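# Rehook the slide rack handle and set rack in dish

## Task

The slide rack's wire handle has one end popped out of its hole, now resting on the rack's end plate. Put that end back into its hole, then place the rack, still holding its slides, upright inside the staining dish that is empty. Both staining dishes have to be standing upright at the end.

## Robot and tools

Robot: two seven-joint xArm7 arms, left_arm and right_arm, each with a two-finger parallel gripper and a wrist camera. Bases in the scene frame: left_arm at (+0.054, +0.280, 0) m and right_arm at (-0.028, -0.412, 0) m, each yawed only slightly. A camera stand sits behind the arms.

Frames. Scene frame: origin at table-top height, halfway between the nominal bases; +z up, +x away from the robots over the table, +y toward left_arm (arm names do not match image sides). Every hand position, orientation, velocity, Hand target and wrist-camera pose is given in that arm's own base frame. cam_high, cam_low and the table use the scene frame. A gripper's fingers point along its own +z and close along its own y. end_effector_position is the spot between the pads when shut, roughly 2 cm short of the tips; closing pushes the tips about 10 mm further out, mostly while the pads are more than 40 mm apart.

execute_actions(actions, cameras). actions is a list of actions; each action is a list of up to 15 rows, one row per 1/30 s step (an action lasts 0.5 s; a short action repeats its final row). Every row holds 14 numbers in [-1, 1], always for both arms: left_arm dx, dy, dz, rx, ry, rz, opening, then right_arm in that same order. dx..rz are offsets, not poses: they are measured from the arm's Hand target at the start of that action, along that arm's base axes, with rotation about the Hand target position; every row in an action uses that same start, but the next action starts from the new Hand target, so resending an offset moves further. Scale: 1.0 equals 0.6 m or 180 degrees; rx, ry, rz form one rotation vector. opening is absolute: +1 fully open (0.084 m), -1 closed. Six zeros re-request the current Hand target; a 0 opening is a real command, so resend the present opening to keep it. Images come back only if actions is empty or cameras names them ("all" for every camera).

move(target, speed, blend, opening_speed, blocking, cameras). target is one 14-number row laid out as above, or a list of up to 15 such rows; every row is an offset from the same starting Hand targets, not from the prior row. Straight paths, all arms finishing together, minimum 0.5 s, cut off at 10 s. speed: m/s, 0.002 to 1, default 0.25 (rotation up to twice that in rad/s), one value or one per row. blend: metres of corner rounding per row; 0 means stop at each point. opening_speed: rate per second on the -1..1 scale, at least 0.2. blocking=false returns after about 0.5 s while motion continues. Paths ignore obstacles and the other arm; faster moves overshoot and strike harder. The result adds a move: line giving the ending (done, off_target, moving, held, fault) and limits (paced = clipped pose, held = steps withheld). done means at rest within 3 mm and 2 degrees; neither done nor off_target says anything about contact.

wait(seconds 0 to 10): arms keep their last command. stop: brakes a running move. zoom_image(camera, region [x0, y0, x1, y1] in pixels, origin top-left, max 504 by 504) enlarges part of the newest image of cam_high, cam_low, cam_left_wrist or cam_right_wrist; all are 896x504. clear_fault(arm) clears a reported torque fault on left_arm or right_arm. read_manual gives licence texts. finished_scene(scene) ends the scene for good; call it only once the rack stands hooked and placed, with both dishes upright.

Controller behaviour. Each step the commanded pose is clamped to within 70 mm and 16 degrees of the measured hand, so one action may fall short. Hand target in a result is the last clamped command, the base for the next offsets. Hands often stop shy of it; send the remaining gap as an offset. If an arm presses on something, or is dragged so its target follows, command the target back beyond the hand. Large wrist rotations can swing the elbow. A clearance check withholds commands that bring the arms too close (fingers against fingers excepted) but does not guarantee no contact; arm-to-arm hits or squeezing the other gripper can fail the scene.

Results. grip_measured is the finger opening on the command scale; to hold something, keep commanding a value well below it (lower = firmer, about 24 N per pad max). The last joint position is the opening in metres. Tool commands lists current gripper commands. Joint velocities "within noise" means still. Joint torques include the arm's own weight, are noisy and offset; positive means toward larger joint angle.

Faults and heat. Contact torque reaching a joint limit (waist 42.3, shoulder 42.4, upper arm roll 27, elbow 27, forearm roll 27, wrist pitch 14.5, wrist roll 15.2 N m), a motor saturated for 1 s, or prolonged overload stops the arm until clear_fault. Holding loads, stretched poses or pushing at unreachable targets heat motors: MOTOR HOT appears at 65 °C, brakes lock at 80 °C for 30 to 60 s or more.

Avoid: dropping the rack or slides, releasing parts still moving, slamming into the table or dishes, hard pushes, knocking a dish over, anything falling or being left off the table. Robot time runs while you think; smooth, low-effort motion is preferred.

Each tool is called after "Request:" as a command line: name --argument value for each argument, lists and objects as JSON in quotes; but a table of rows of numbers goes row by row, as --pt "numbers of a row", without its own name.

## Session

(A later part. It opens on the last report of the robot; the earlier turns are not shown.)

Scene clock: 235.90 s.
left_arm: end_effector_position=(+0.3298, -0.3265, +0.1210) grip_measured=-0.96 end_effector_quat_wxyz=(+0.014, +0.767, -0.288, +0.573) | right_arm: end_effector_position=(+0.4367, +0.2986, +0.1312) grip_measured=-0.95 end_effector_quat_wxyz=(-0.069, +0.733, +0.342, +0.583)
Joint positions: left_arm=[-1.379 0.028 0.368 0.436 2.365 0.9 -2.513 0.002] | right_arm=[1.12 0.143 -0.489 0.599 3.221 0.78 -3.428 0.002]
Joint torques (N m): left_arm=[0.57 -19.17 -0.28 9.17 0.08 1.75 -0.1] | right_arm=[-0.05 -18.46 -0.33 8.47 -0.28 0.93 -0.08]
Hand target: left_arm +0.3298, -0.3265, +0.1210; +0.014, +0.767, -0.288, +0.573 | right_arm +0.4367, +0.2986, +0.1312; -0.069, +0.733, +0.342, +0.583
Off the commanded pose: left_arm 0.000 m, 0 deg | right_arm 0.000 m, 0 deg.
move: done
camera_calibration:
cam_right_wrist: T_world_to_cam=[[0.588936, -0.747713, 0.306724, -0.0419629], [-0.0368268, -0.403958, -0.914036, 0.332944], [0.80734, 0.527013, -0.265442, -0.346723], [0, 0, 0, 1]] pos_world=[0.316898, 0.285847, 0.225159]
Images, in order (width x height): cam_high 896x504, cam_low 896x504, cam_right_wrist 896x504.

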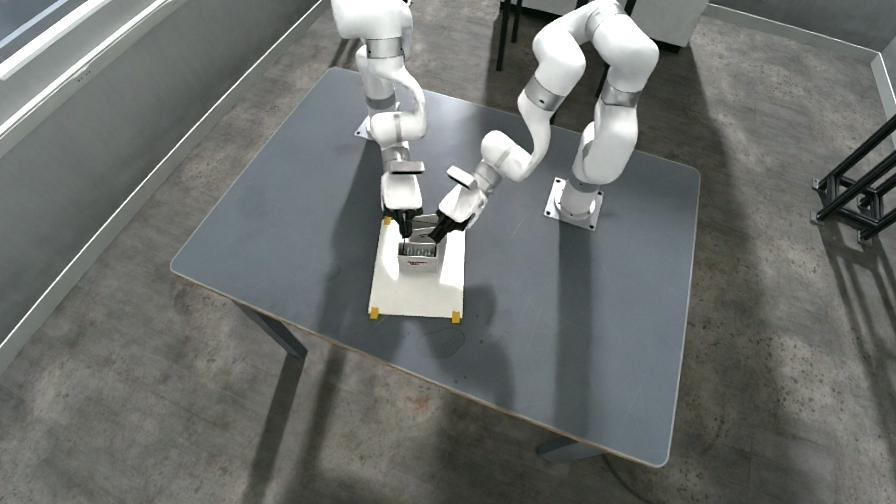

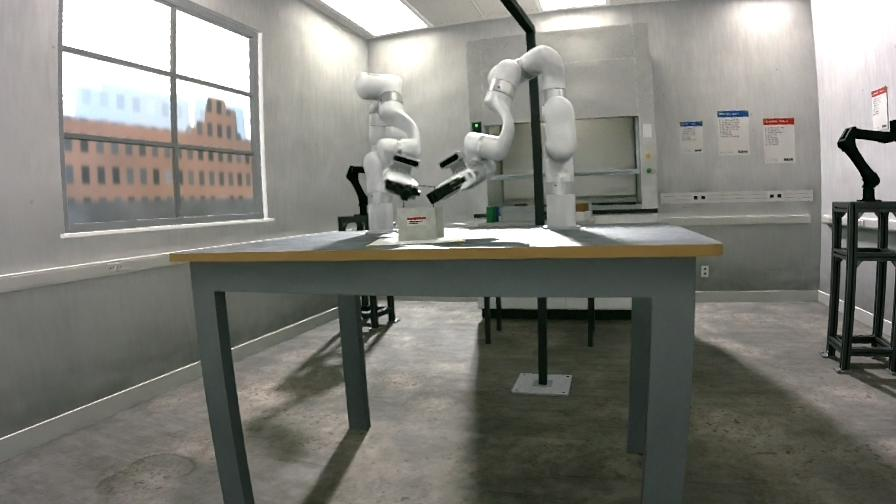

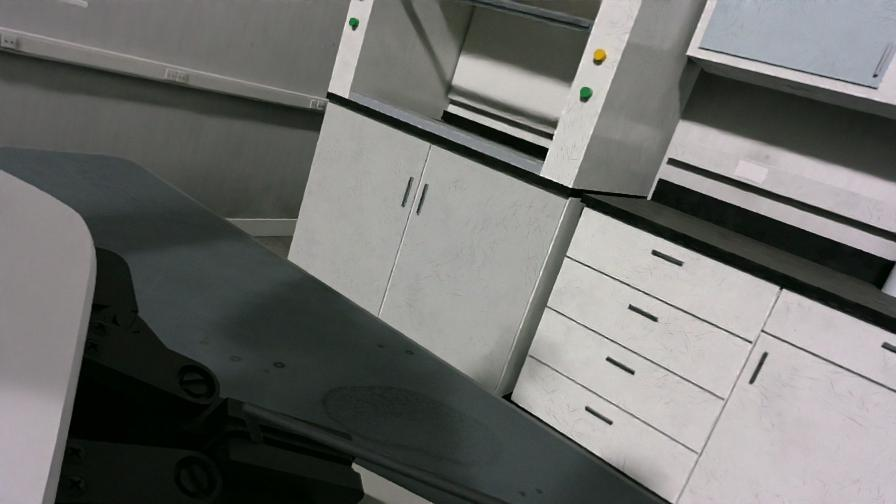

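Request:
move --pt "0.0093 0.00295 0.00497 -0.00839 0.02648 0 -1 0.0106 0.00371 0.00492 -0.00918 0.02622 0 -1" --pt "0.01897 0.00601 0.00905 -0.01678 0.05296 0 -1 0.02157 0.00755 0.00885 -0.01836 0.05243 0 -1" --speed 0.05 --blend 0.002 --cameras '["cam_low", "cam_high", "cam_left_wrist"]'

Request:
zoom_image --camera "cam_low" --region '[380, 170, 460, 250]'

Request:
zoom_image --camera "cam_high" --region '[380, 200, 460, 280]'

Scene clock: 258.53 s.
left_arm: end_effector_position=(+0.3412, -0.3229, +0.1264) grip_measured=-0.96 end_effector_quat_wxyz=(+0.058, +0.811, -0.270, +0.515) | right_arm: end_effector_position=(+0.4496, +0.3032, +0.1365) grip_measured=-0.95 end_effector_quat_wxyz=(-0.076, +0.780, +0.352, +0.511)
Joint positions: left_arm=[-1.313 -0.039 0.436 0.494 2.441 0.647 -2.542 0.002] | right_arm=[1.095 0.147 -0.489 0.764 3.147 0.45 -3.344 0.002]
Joint torques (N m): left_arm=[1.01 -20.07 -0.12 10.37 0.19 1.08 -0.23] | right_arm=[-0.28 -19.28 0.16 9.82 -0.65 0.44 0.12]
Hand target: left_arm +0.3412, -0.3229, +0.1265; +0.058, +0.811, -0.270, +0.515 | right_arm +0.4496, +0.3032, +0.1365; -0.076, +0.780, +0.352, +0.511
Off the commanded pose: left_arm 0.000 m, 0 deg | right_arm 0.000 m, 0 deg.
move: done
camera_calibration:
cam_left_wrist: T_world_to_cam=[[-0.498368, -0.847315, -0.18354, -0.0463644], [-0.261338, 0.348679, -0.900069, 0.392336], [0.826639, -0.4006, -0.395206, -0.233601], [0, 0, 0, 1]] pos_world=[0.27253, -0.269665, 0.252299]
Images, in order (width x height): cam_high 896x504, cam_low 896x504, cam_left_wrist 896x504.

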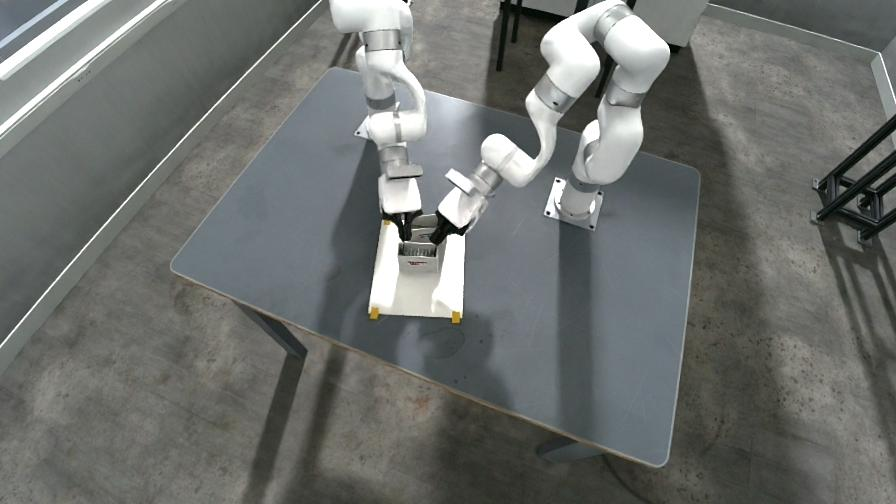

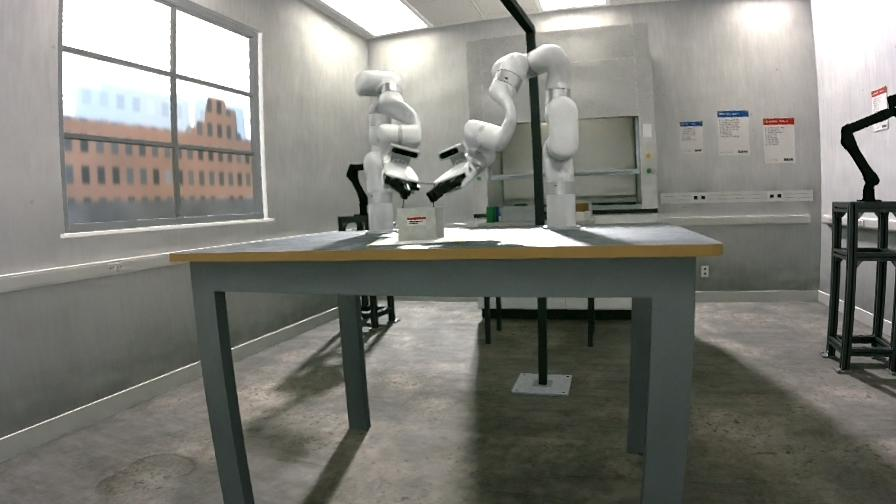

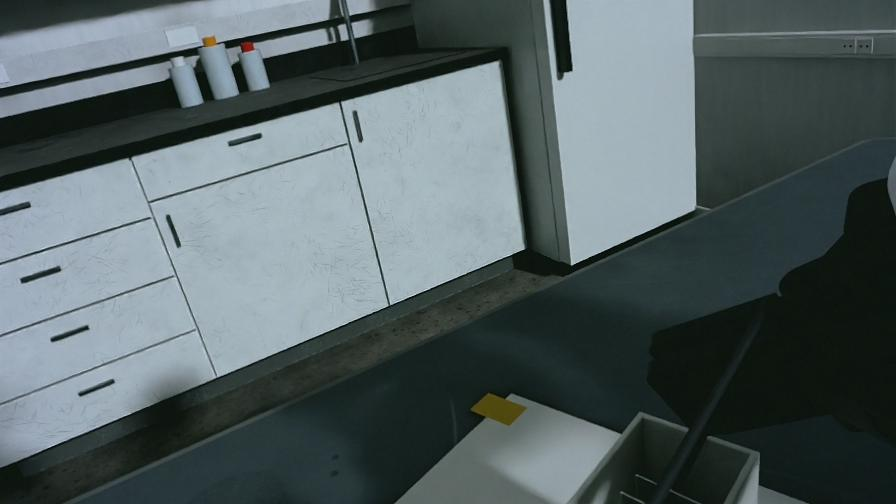

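Scaled by 6.300 from the camera's 896x504 image, which has a finer 1280x720 frame.

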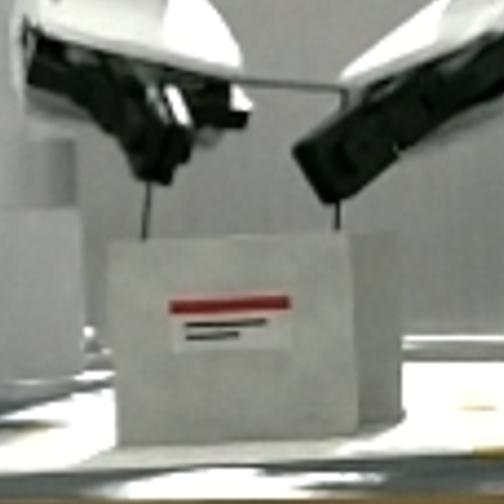

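Scaled by 6.300 from the camera's 896x504 image, which has a finer 1280x720 frame.

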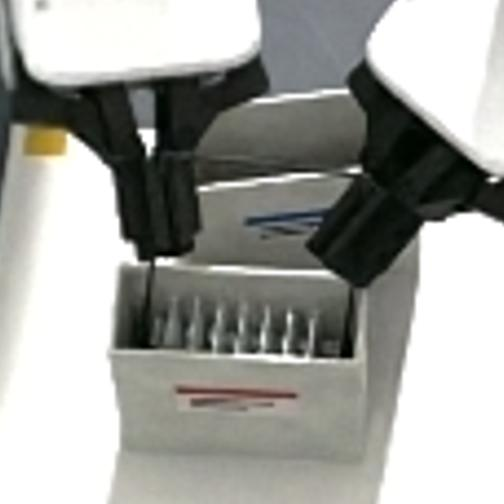

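Request:
move --target '[0, 0, 0, 0, 0, 0, -1, 0.00076, -0.00252, 0.00033, -0.01730, -0.00606, -0.00649, -1]' --speed 0.03 --cameras '["cam_low", "cam_high", "cam_left_wrist"]'

Request:
zoom_image --camera "cam_left_wrist" --region '[600, 350, 800, 504]'

Request:
zoom_image --camera "cam_high" --region '[390, 225, 450, 265]'

Request:
zoom_image --camera "cam_low" --region '[390, 180, 450, 220]'

Scene clock: 268.70 s.
left_arm: end_effector_position=(+0.3412, -0.3229, +0.1265) grip_measured=-0.96 end_effector_quat_wxyz=(+0.058, +0.811, -0.270, +0.515) | right_arm: end_effector_position=(+0.4500, +0.3017, +0.1367) grip_measured=-0.95 end_effector_quat_wxyz=(-0.046, +0.781, +0.359, +0.509)
Joint positions: left_arm=[-1.313 -0.039 0.436 0.494 2.441 0.647 -2.542 0.002] | right_arm=[1.122 0.148 -0.512 0.774 3.259 0.426 -3.479 0.002]
Joint torques (N m): left_arm=[1.22 -19.51 -0.07 8.07 -0.31 1.02 -0.24] | right_arm=[-2.92 -16.86 -5.1 8.42 0.25 -0.15 -0.5]
Hand target: left_arm +0.3412, -0.3229, +0.1265; +0.058, +0.811, -0.270, +0.515 | right_arm +0.4501, +0.3017, +0.1367; -0.046, +0.781, +0.359, +0.509
Off the commanded pose: left_arm 0.000 m, 0 deg | right_arm 0.000 m, 0 deg.
move: done
camera_calibration:
cam_left_wrist: T_world_to_cam=[[-0.498423, -0.847288, -0.183513, -0.0463491], [-0.261235, 0.348629, -0.900119, 0.392307], [0.826638, -0.4007, -0.395106, -0.233654], [0, 0, 0, 1]] pos_world=[0.27253, -0.269666, 0.252299]
Images, in order (width x height): cam_high 896x504, cam_low 896x504, cam_left_wrist 896x504.

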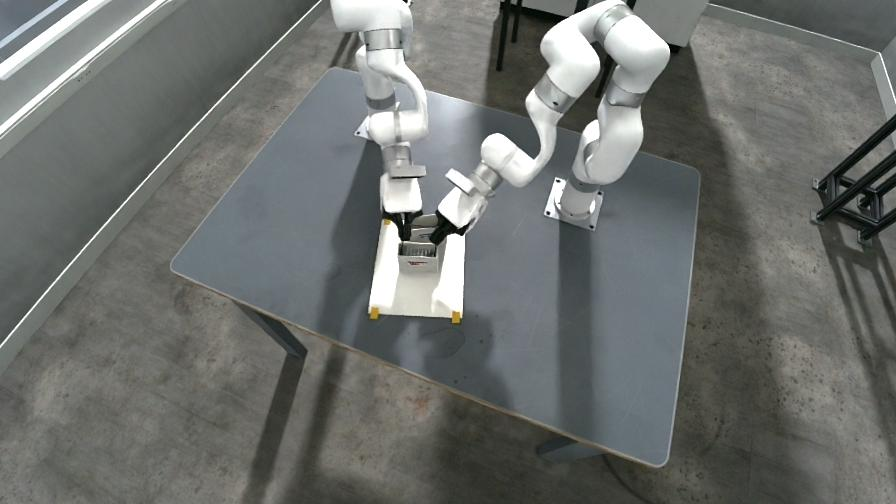

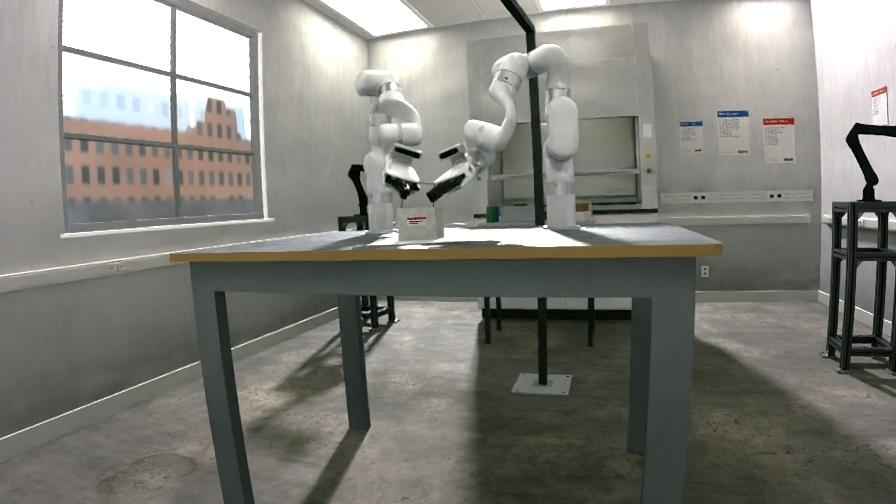

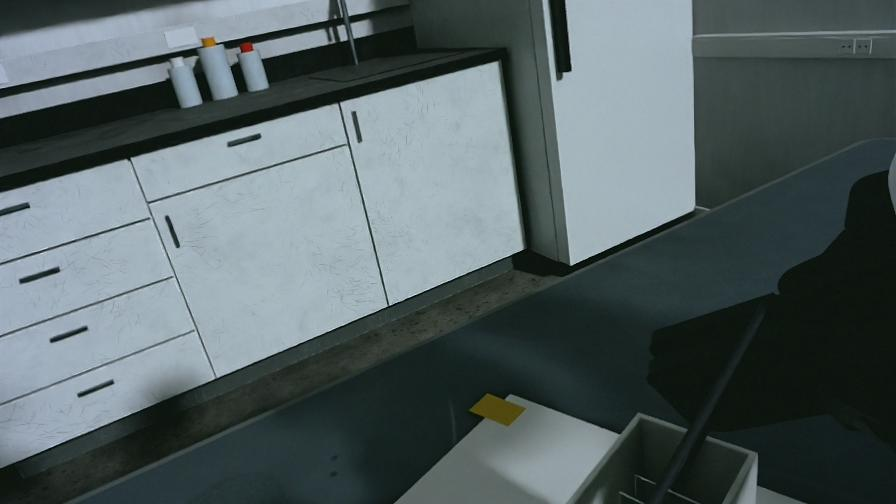

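Scaled by 2.520 from the camera's 896x504 image, which has a finer 1280x720 frame.

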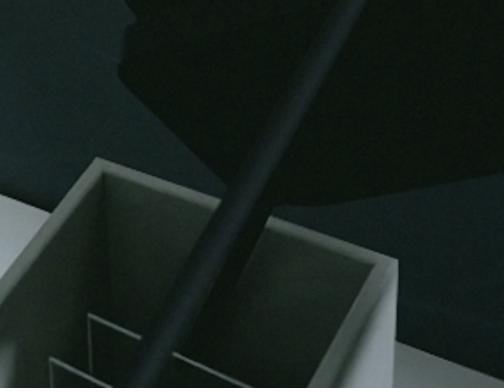

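Scaled by 8.400 from the camera's 896x504 image, which has a finer 1280x720 frame.

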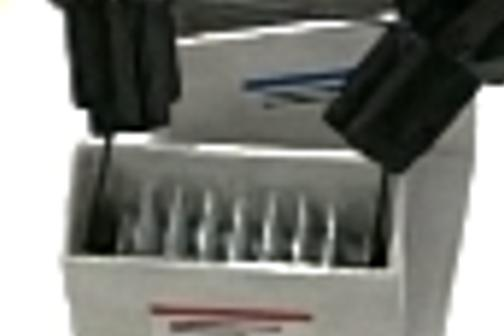

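Scaled by 8.400 from the camera's 896x504 image, which has a finer 1280x720 frame.

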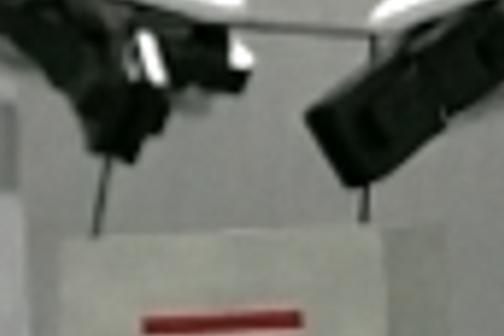

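Request:
move --target '[0.00234, -0.00798, 0.0005, 0.01623, 0.00514, 0.00603, -1, 0.00522, -0.00743, -0.00695, 0.01607, 0.00563, 0.00603, -1]' --speed 0.03 --cameras '["cam_low", "cam_high"]'

Request:
zoom_image --camera "cam_low" --region '[390, 180, 450, 220]'

Request:
zoom_image --camera "cam_high" --region '[390, 225, 450, 265]'

Scene clock: 283.40 s.
left_arm: end_effector_position=(+0.3426, -0.3277, +0.1267) grip_measured=-0.96 end_effector_quat_wxyz=(+0.035, +0.819, -0.275, +0.502) | right_arm: end_effector_position=(+0.4532, +0.2972, +0.1325) grip_measured=-0.95 end_effector_quat_wxyz=(-0.074, +0.781, +0.353, +0.511)
Joint positions: left_arm=[-1.316 -0.025 0.43 0.529 2.33 0.612 -2.425 0.002] | right_arm=[1.084 0.156 -0.492 0.761 3.123 0.461 -3.326 0.002]
Joint torques (N m): left_arm=[-0.43 -18.35 -0.33 9.39 -0.88 0.97 0.63] | right_arm=[-3.01 -17.03 -3.08 7.51 -0.41 0.36 -0.09]
Hand target: left_arm +0.3426, -0.3277, +0.1268; +0.035, +0.819, -0.275, +0.502 | right_arm +0.4532, +0.2972, +0.1325; -0.074, +0.781, +0.353, +0.511
Off the commanded pose: left_arm 0.000 m, 0 deg | right_arm 0.000 m, 0 deg.
move: done
Images, in order (width x height): cam_high 896x504, cam_low 896x504.

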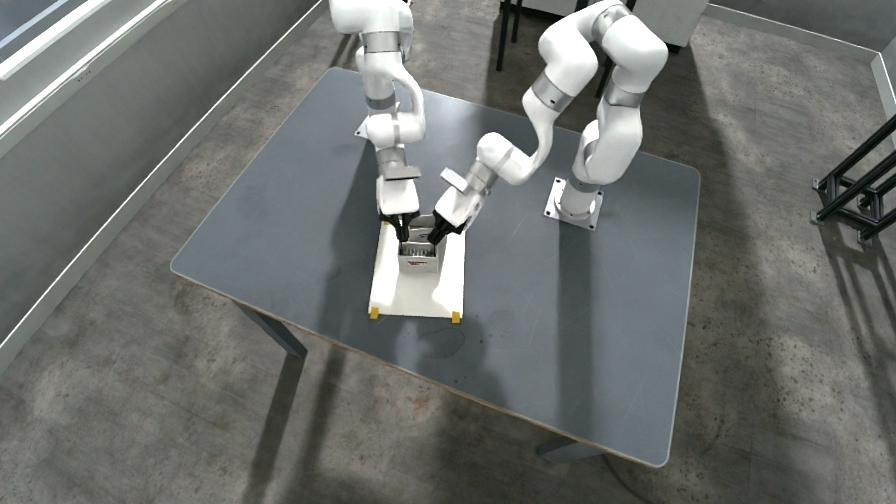

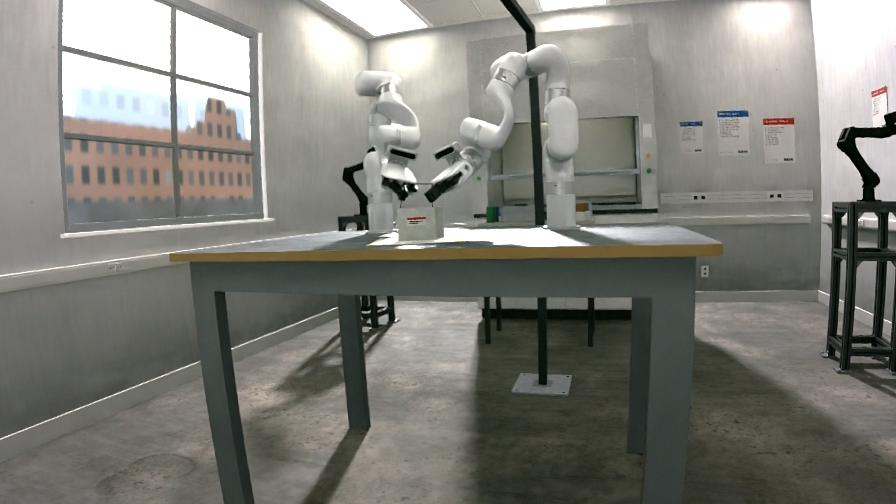

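Scaled by 8.400 from the camera's 896x504 image, which has a finer 1280x720 frame.

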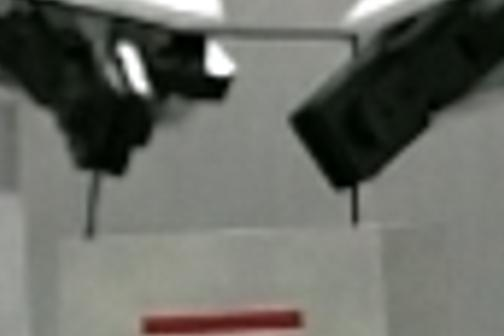

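Scaled by 8.400 from the camera's 896x504 image, which has a finer 1280x720 frame.

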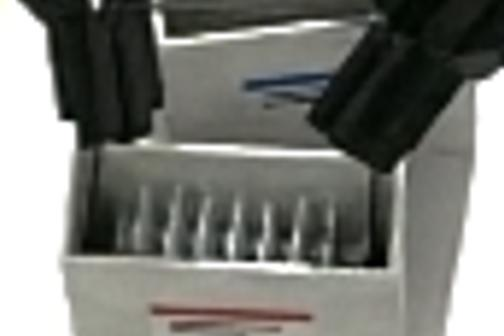

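Request:
move --target '[0.00194, -0.00629, 0.00016, 0.01498, 0.00475, 0.00556, -1, 0.00445, -0.00565, -0.00658, 0.01483, 0.00519, 0.00556, -1]' --speed 0.03 --cameras '["cam_low", "cam_high"]'

Request:
zoom_image --camera "cam_low" --region '[390, 180, 450, 220]'

Request:
zoom_image --camera "cam_high" --region '[390, 225, 450, 265]'

Scene clock: 294.67 s.
left_arm: end_effector_position=(+0.3437, -0.3315, +0.1268) grip_measured=-0.96 end_effector_quat_wxyz=(+0.013, +0.826, -0.279, +0.490) | right_arm: end_effector_position=(+0.4559, +0.2938, +0.1286) grip_measured=-0.95 end_effector_quat_wxyz=(-0.099, +0.780, +0.347, +0.512)
Joint positions: left_arm=[-1.319 -0.012 0.425 0.558 2.223 0.59 -2.313 0.002] | right_arm=[1.051 0.166 -0.478 0.748 3.012 0.504 -3.201 0.002]
Joint torques (N m): left_arm=[-0.48 -18.68 -0.41 9.86 -0.89 0.91 0.47] | right_arm=[-2.52 -17.38 -2.69 7.48 -0.42 0.26 -0.04]
Hand target: left_arm +0.3437, -0.3315, +0.1268; +0.013, +0.826, -0.279, +0.490 | right_arm +0.4559, +0.2938, +0.1286; -0.099, +0.780, +0.347, +0.512
Off the commanded pose: left_arm 0.000 m, 0 deg | right_arm 0.000 m, 0 deg.
move: done
Images, in order (width x height): cam_high 896x504, cam_low 896x504.

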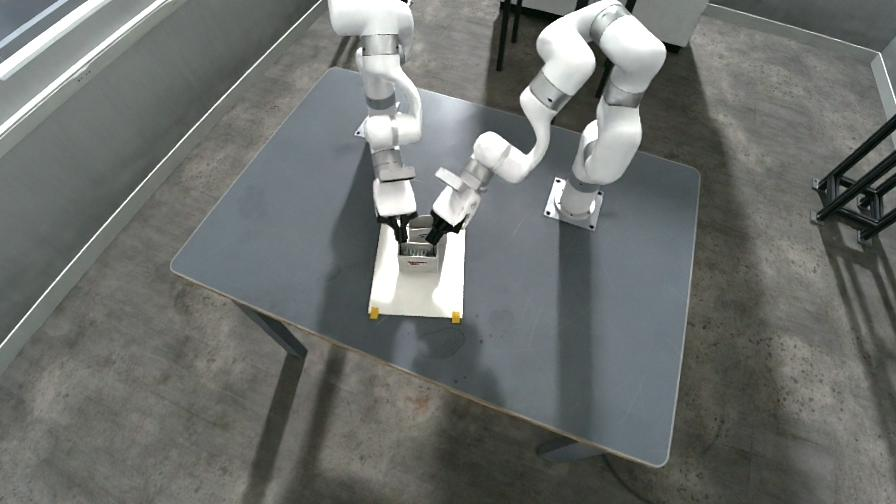

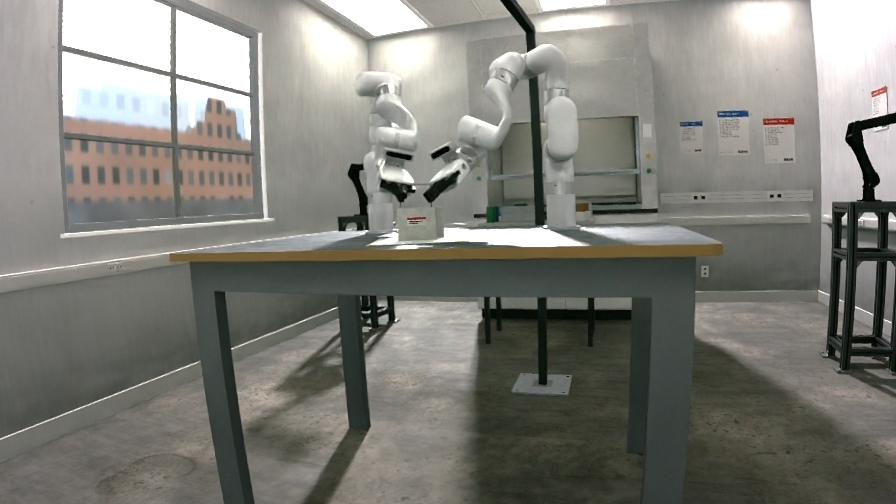

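Scaled by 8.400 from the camera's 896x504 image, which has a finer 1280x720 frame.

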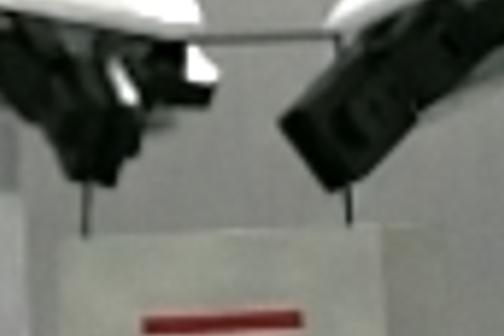

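Scaled by 8.400 from the camera's 896x504 image, which has a finer 1280x720 frame.

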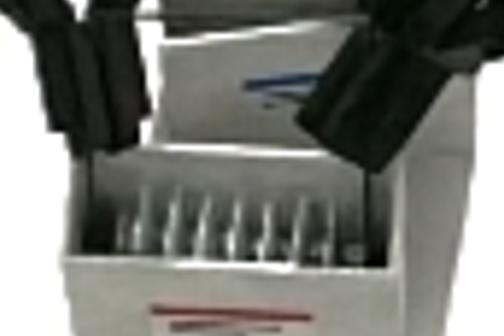

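Request:
move --pt "0 0 0 0 0 0 -1 -0.00073 0.00215 -0.00005 0.01483 0.00519 0.00556 -1" --pt "0 0 0 0 0 0 -1 -0.00073 0.00215 -0.00005 0.01483 0.00519 0.00556 -0.4" --pt "0 0 0 0 0 0 -1 -0.0859 -0.0574 0.0533 0.01483 0.00519 0.00556 -0.4" --speed '[0.03, 0.03, 0.12]' --opening_speed 1.0 --cameras '["cam_low", "cam_high"]'

Request:
zoom_image --camera "cam_low" --region '[390, 180, 450, 220]'

Request:
zoom_image --camera "cam_high" --region '[390, 215, 450, 265]'

Scene clock: 313.10 s.
left_arm: end_effector_position=(+0.3437, -0.3315, +0.1268) grip_measured=-0.96 end_effector_quat_wxyz=(+0.013, +0.826, -0.279, +0.490) | right_arm: end_effector_position=(+0.4043, +0.2594, +0.1605) grip_measured=-0.42 end_effector_quat_wxyz=(-0.125, +0.778, +0.341, +0.513)
Joint positions: left_arm=[-1.319 -0.012 0.425 0.558 2.223 0.59 -2.313 0.002] | right_arm=[1.022 -0.129 -0.482 0.542 2.98 0.453 -3.272 0.026]
Joint torques (N m): left_arm=[0.09 -19.72 -0.24 9.36 -0.05 1.05 -0.12] | right_arm=[-1.01 -15.42 1.39 9.15 0.03 0.51 -0.35]
Hand target: left_arm +0.3437, -0.3315, +0.1268; +0.013, +0.826, -0.279, +0.490 | right_arm +0.4043, +0.2594, +0.1606; -0.125, +0.778, +0.341, +0.513
Off the commanded pose: left_arm 0.000 m, 0 deg | right_arm 0.000 m, 0 deg.
move: done
Images, in order (width x height): cam_high 896x504, cam_low 896x504.

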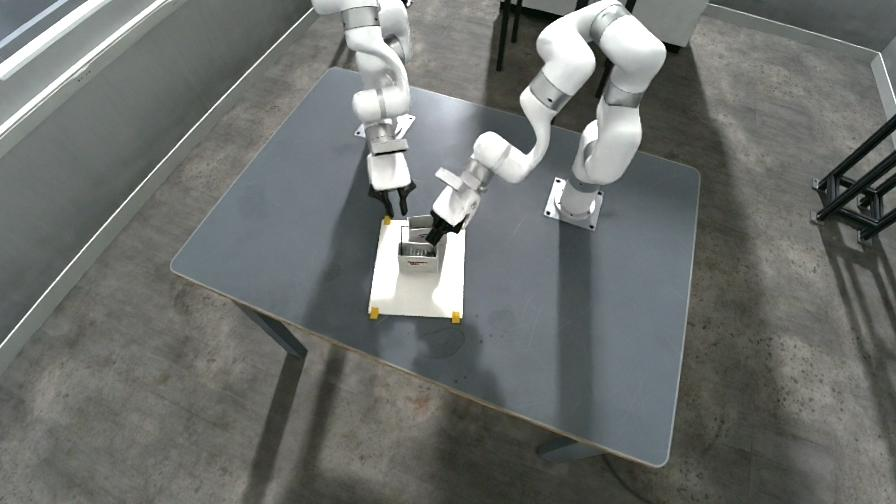

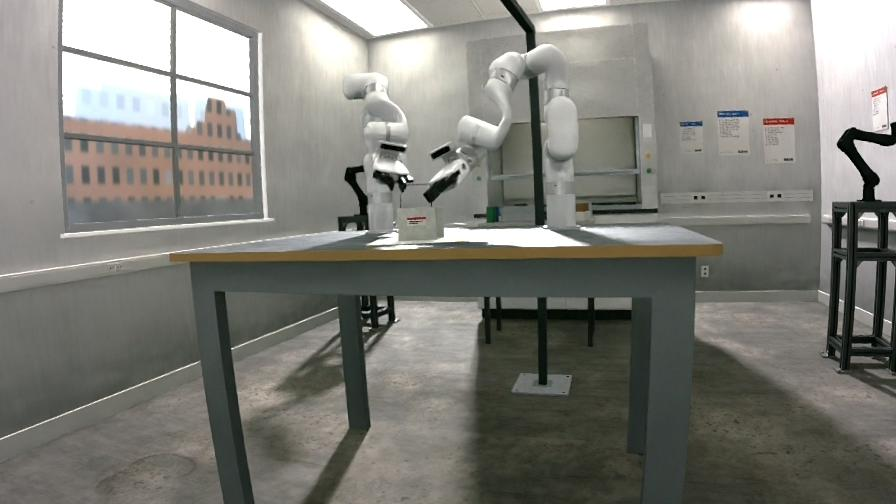

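Scaled by 8.400 from the camera's 896x504 image, which has a finer 1280x720 frame.

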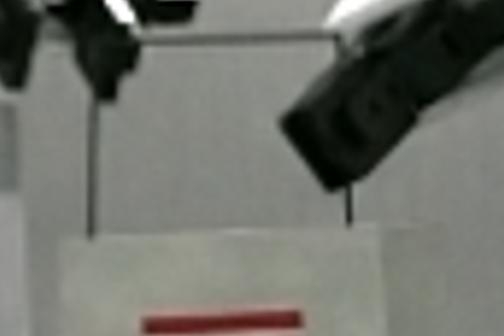

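Scaled by 8.400 from the camera's 896x504 image, which has a finer 1280x720 frame.

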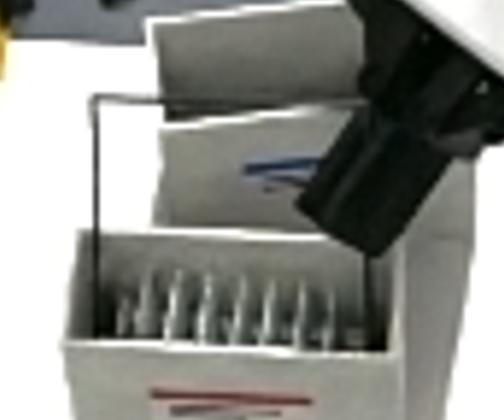

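Request:
move --pt "0 0 0 0 0 0 -1 0.026 -0.149 0.149 -0.3441 0.1366 0.3066 -0.6" --pt "0 0 0 0 0 0 -1 0.1697 -0.0727 -0.001 -0.3441 0.1366 0.3066 -0.6" --pt "0 0 0 0 0 0 -1 0.1697 -0.0727 -0.211 -0.3441 0.1366 0.3066 -0.6" --speed 0.3 --blend 0.02 --cameras '["cam_right_wrist", "cam_high"]'

Scene clock: 323.50 s.
left_arm: end_effector_position=(+0.3437, -0.3315, +0.1268) grip_measured=-0.96 end_effector_quat_wxyz=(+0.013, +0.826, -0.279, +0.490) | right_arm: end_effector_position=(+0.5062, +0.2158, +0.0340) grip_measured=-0.62 end_effector_quat_wxyz=(+0.000, +0.579, +0.815, +0.000)
Joint positions: left_arm=[-1.319 -0.012 0.425 0.558 2.223 0.59 -2.313 0.002] | right_arm=[3.128 -1.329 -1.95 2.113 1.978 -1.385 -4.118 0.017]
Joint torques (N m): left_arm=[0.48 -20.54 0.06 9.36 0.03 1.06 -0.01] | right_arm=[-0.18 38.7 9.42 4.3 -0.49 -1.38 -0.33]
Hand target: left_arm +0.3437, -0.3315, +0.1268; +0.013, +0.826, -0.279, +0.490 | right_arm +0.5061, +0.2157, +0.0340; +0.000, +0.579, +0.815, +0.000
Off the commanded pose: left_arm 0.000 m, 0 deg | right_arm 0.000 m, 0 deg.
move: done; limits=paced
camera_calibration:
cam_right_wrist: T_world_to_cam=[[0.939916, 0.341356, -0.00573944, -0.517104], [0.340659, -0.938842, -0.0502636, 0.108215], [-0.0225462, 0.0452884, -0.998719, 0.163906], [0, 0, 0, 1]] pos_world=[0.452865, 0.270691, 0.166167]
Images, in order (width x height): cam_high 896x504, cam_right_wrist 896x504.

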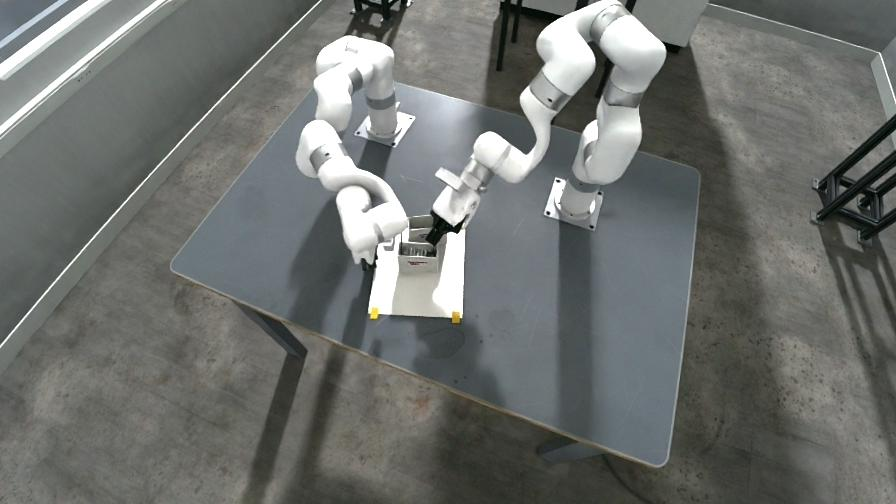

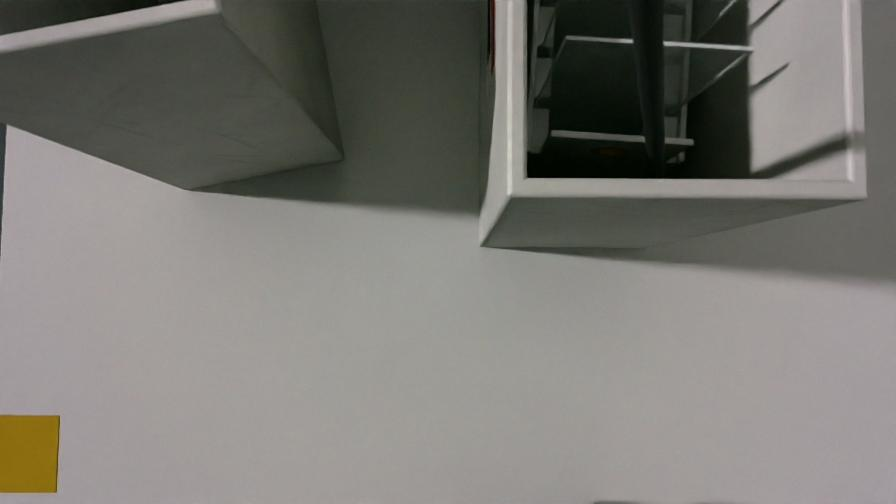

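Request:
zoom_image --camera "cam_right_wrist" --region '[560, 100, 720, 190]'

Scaled by 3.150 from the camera's 896x504 image, which has a finer 1280x720 frame.

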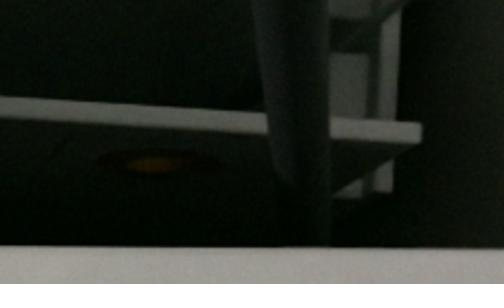

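Request:
zoom_image --camera "cam_right_wrist" --region '[600, 120, 700, 200]'

Request:
zoom_image --camera "cam_right_wrist" --region '[480, 0, 880, 220]'

Scaled by 5.040 from the camera's 896x504 image, which has a finer 1280x720 frame.

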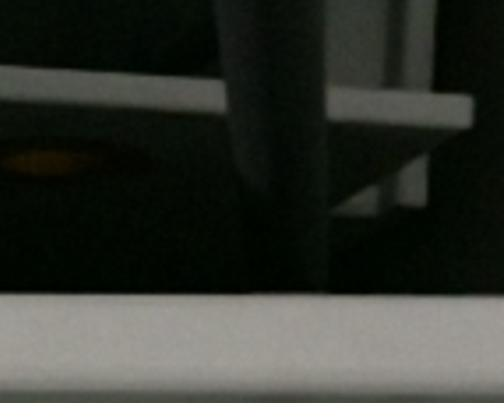

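Scaled by 1.260 from the camera's 896x504 image, which has a finer 1280x720 frame.

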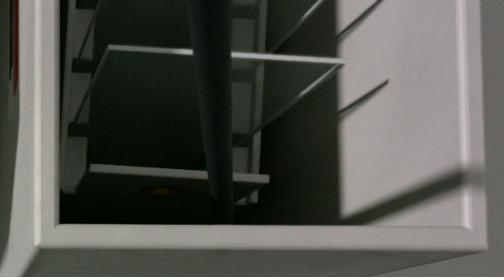

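Request:
move --target '[0, 0, 0, 0, 0, 0, -1, -0.0055, 0.0157, 0.025, 0, 0, 0, -0.6]' --speed 0.1 --cameras '["cam_right_wrist"]'

Request:
zoom_image --camera "cam_right_wrist" --region '[560, 80, 720, 240]'

Scene clock: 375.90 s.
left_arm: end_effector_position=(+0.3437, -0.3315, +0.1268) grip_measured=-0.96 end_effector_quat_wxyz=(+0.013, +0.826, -0.279, +0.490) | right_arm: end_effector_position=(+0.5028, +0.2252, +0.0489) grip_measured=-0.62 end_effector_quat_wxyz=(+0.000, +0.579, +0.815, +0.000)
Joint positions: left_arm=[-1.319 -0.012 0.425 0.558 2.223 0.59 -2.313 0.002] | right_arm=[3.151 -1.312 -1.939 2.13 1.989 -1.411 -4.11 0.017]
Joint torques (N m): left_arm=[0.76 -20.78 0.06 9.4 0.07 1.17 -0.03] | right_arm=[-0.14 40.89 10.13 4.45 0.09 -1.94 0.11]
Hand target: left_arm +0.3437, -0.3315, +0.1268; +0.013, +0.826, -0.279, +0.490 | right_arm +0.5028, +0.2252, +0.0490; +0.000, +0.579, +0.815, +0.000
Off the commanded pose: left_arm 0.000 m, 0 deg | right_arm 0.000 m, 0 deg.
move: done
camera_calibration:
cam_right_wrist: T_world_to_cam=[[0.939945, 0.341275, -0.0058728, -0.517091], [0.340573, -0.938877, -0.0502033, 0.118956], [-0.022647, 0.0451882, -0.998722, 0.17846], [0, 0, 0, 1]] pos_world=[0.449566, 0.28009, 0.181167]
Images, in order (width x height): cam_right_wrist 896x504.

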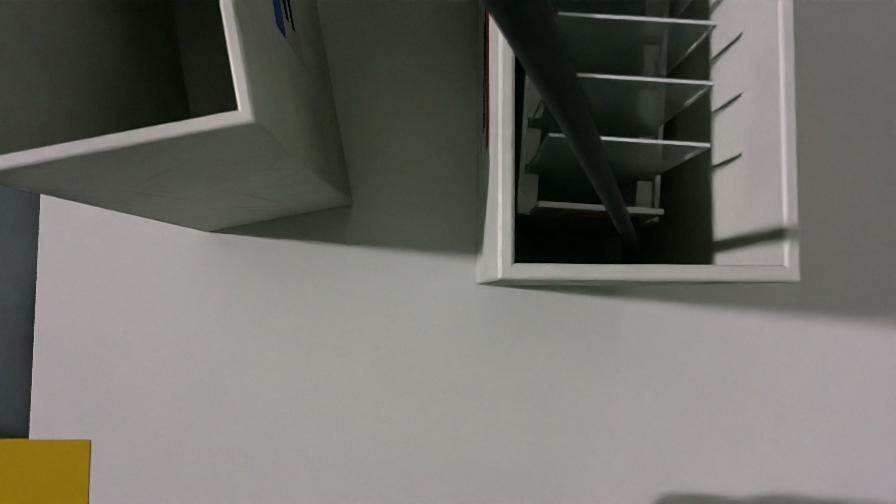

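Scaled by 3.150 from the camera's 896x504 image, which has a finer 1280x720 frame.

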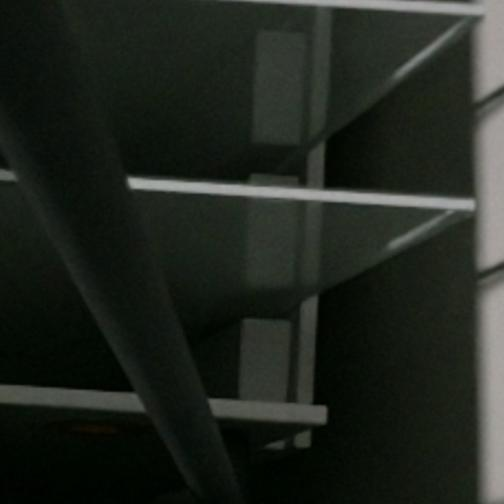

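Request:
zoom_image --camera "cam_right_wrist" --region '[570, 200, 670, 270]'

Scaled by 5.040 from the camera's 896x504 image, which has a finer 1280x720 frame.

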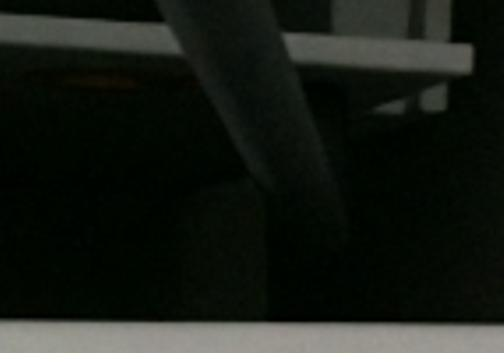

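Request:
move --pt "0 0 0 0 0 0 -1 0.0055 -0.0157 0.2185 0 0 0 -0.4" --pt "0 0 0 0 0 0 -1 -0.138 -0.092 0.3352 0.3441 -0.1366 -0.3066 -0.4" --pt "0 0 0 0 0 0 -1 -0.1642 0.0570 0.1862 0.3441 -0.1366 -0.3066 -0.4" --pt "0 0 0 0 0 0 -1 -0.0788 0.1165 0.1328 0.3441 -0.1366 -0.3066 -0.4" --speed '[0.3, 0.3, 0.3, 0.1]' --blend '[0.02, 0.02, 0, 0]' --cameras '["cam_low", "cam_high", "cam_left_wrist"]'

Request:
zoom_image --camera "cam_low" --region '[390, 180, 450, 220]'

Request:
zoom_image --camera "cam_high" --region '[390, 215, 450, 265]'

Scene clock: 401.70 s.
left_arm: end_effector_position=(+0.3437, -0.3315, +0.1268) grip_measured=-0.96 end_effector_quat_wxyz=(+0.013, +0.826, -0.279, +0.490) | right_arm: end_effector_position=(+0.4556, +0.2951, +0.1287) grip_measured=-0.42 end_effector_quat_wxyz=(-0.125, +0.778, +0.341, +0.513)
Joint positions: left_arm=[-1.319 -0.012 0.425 0.558 2.223 0.59 -2.313 0.002] | right_arm=[1.299 0.198 -0.73 0.732 2.906 0.551 -3.027 0.026]
Joint torques (N m): left_arm=[0.62 -20.65 0.15 9.54 -0.02 1.3 -0.05] | right_arm=[-1.02 -17.18 -1.71 9.51 -0.54 1.09 0.19]
Hand target: left_arm +0.3437, -0.3315, +0.1268; +0.013, +0.826, -0.279, +0.490 | right_arm +0.4556, +0.2951, +0.1286; -0.125, +0.778, +0.341, +0.513
Off the commanded pose: left_arm 0.000 m, 0 deg | right_arm 0.000 m, 0 deg.
move: done
camera_calibration:
cam_left_wrist: T_world_to_cam=[[-0.474336, -0.843685, -0.251397, -0.05074], [-0.30265, 0.424441, -0.853377, 0.429673], [0.826685, -0.328702, -0.456669, -0.207383], [0, 0, 0, 1]] pos_world=[0.277413, -0.293347, 0.259212]
Images, in order (width x height): cam_high 896x504, cam_low 896x504, cam_left_wrist 896x504.

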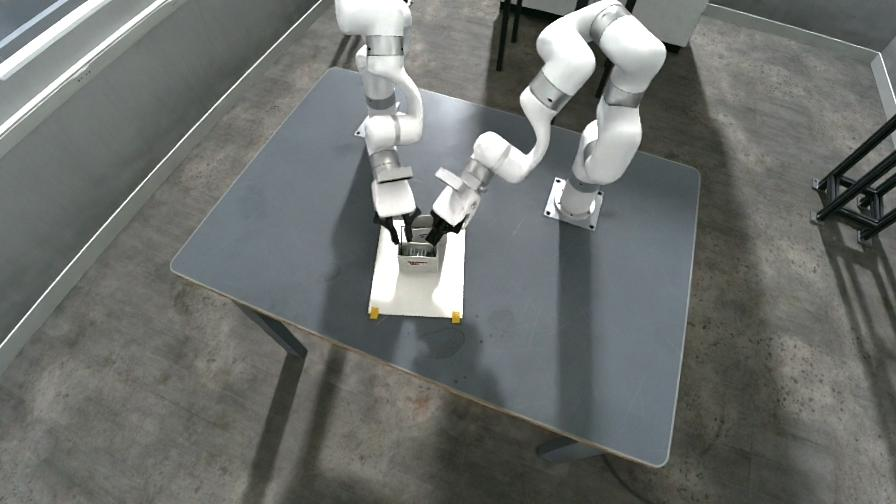

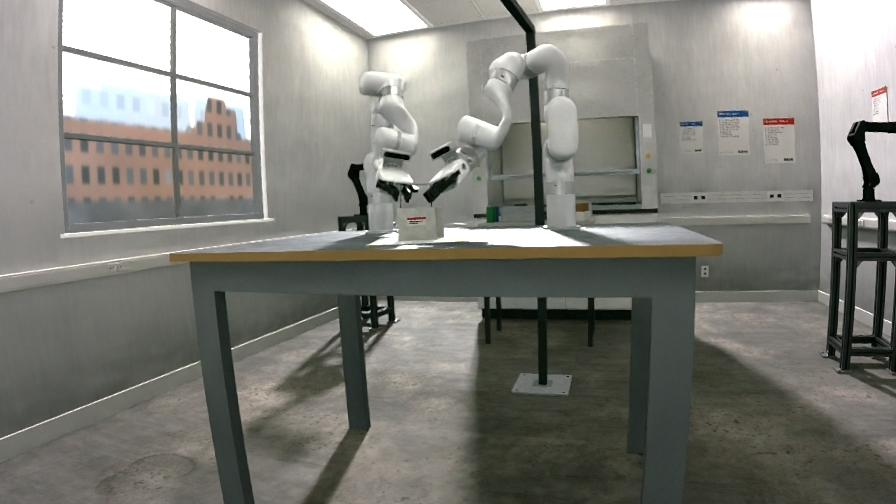

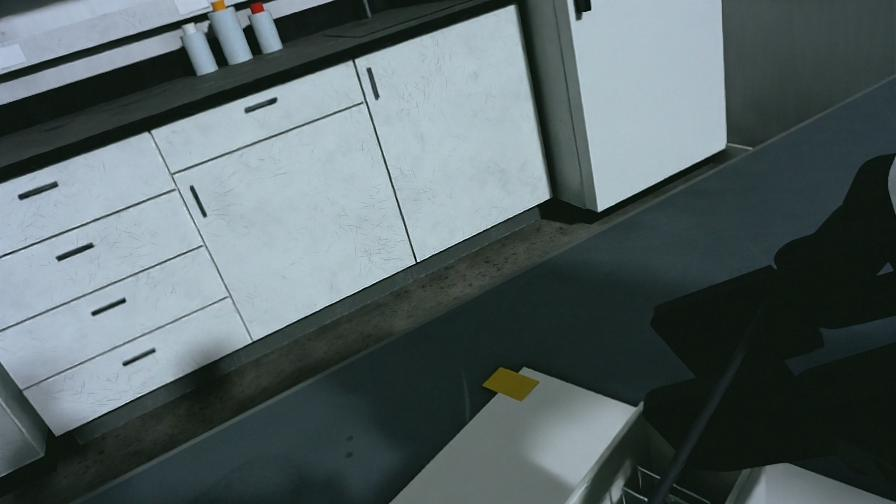

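Scaled by 8.400 from the camera's 896x504 image, which has a finer 1280x720 frame.

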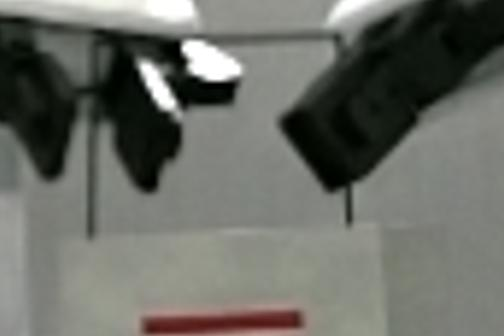

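Scaled by 8.400 from the camera's 896x504 image, which has a finer 1280x720 frame.

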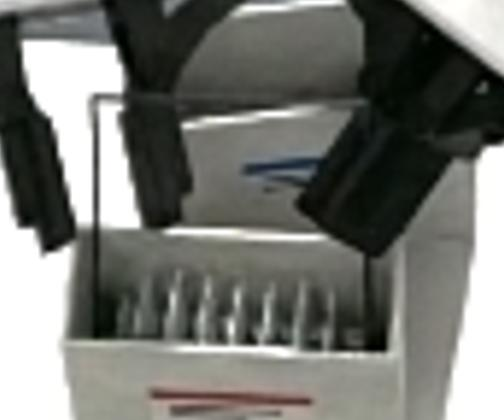

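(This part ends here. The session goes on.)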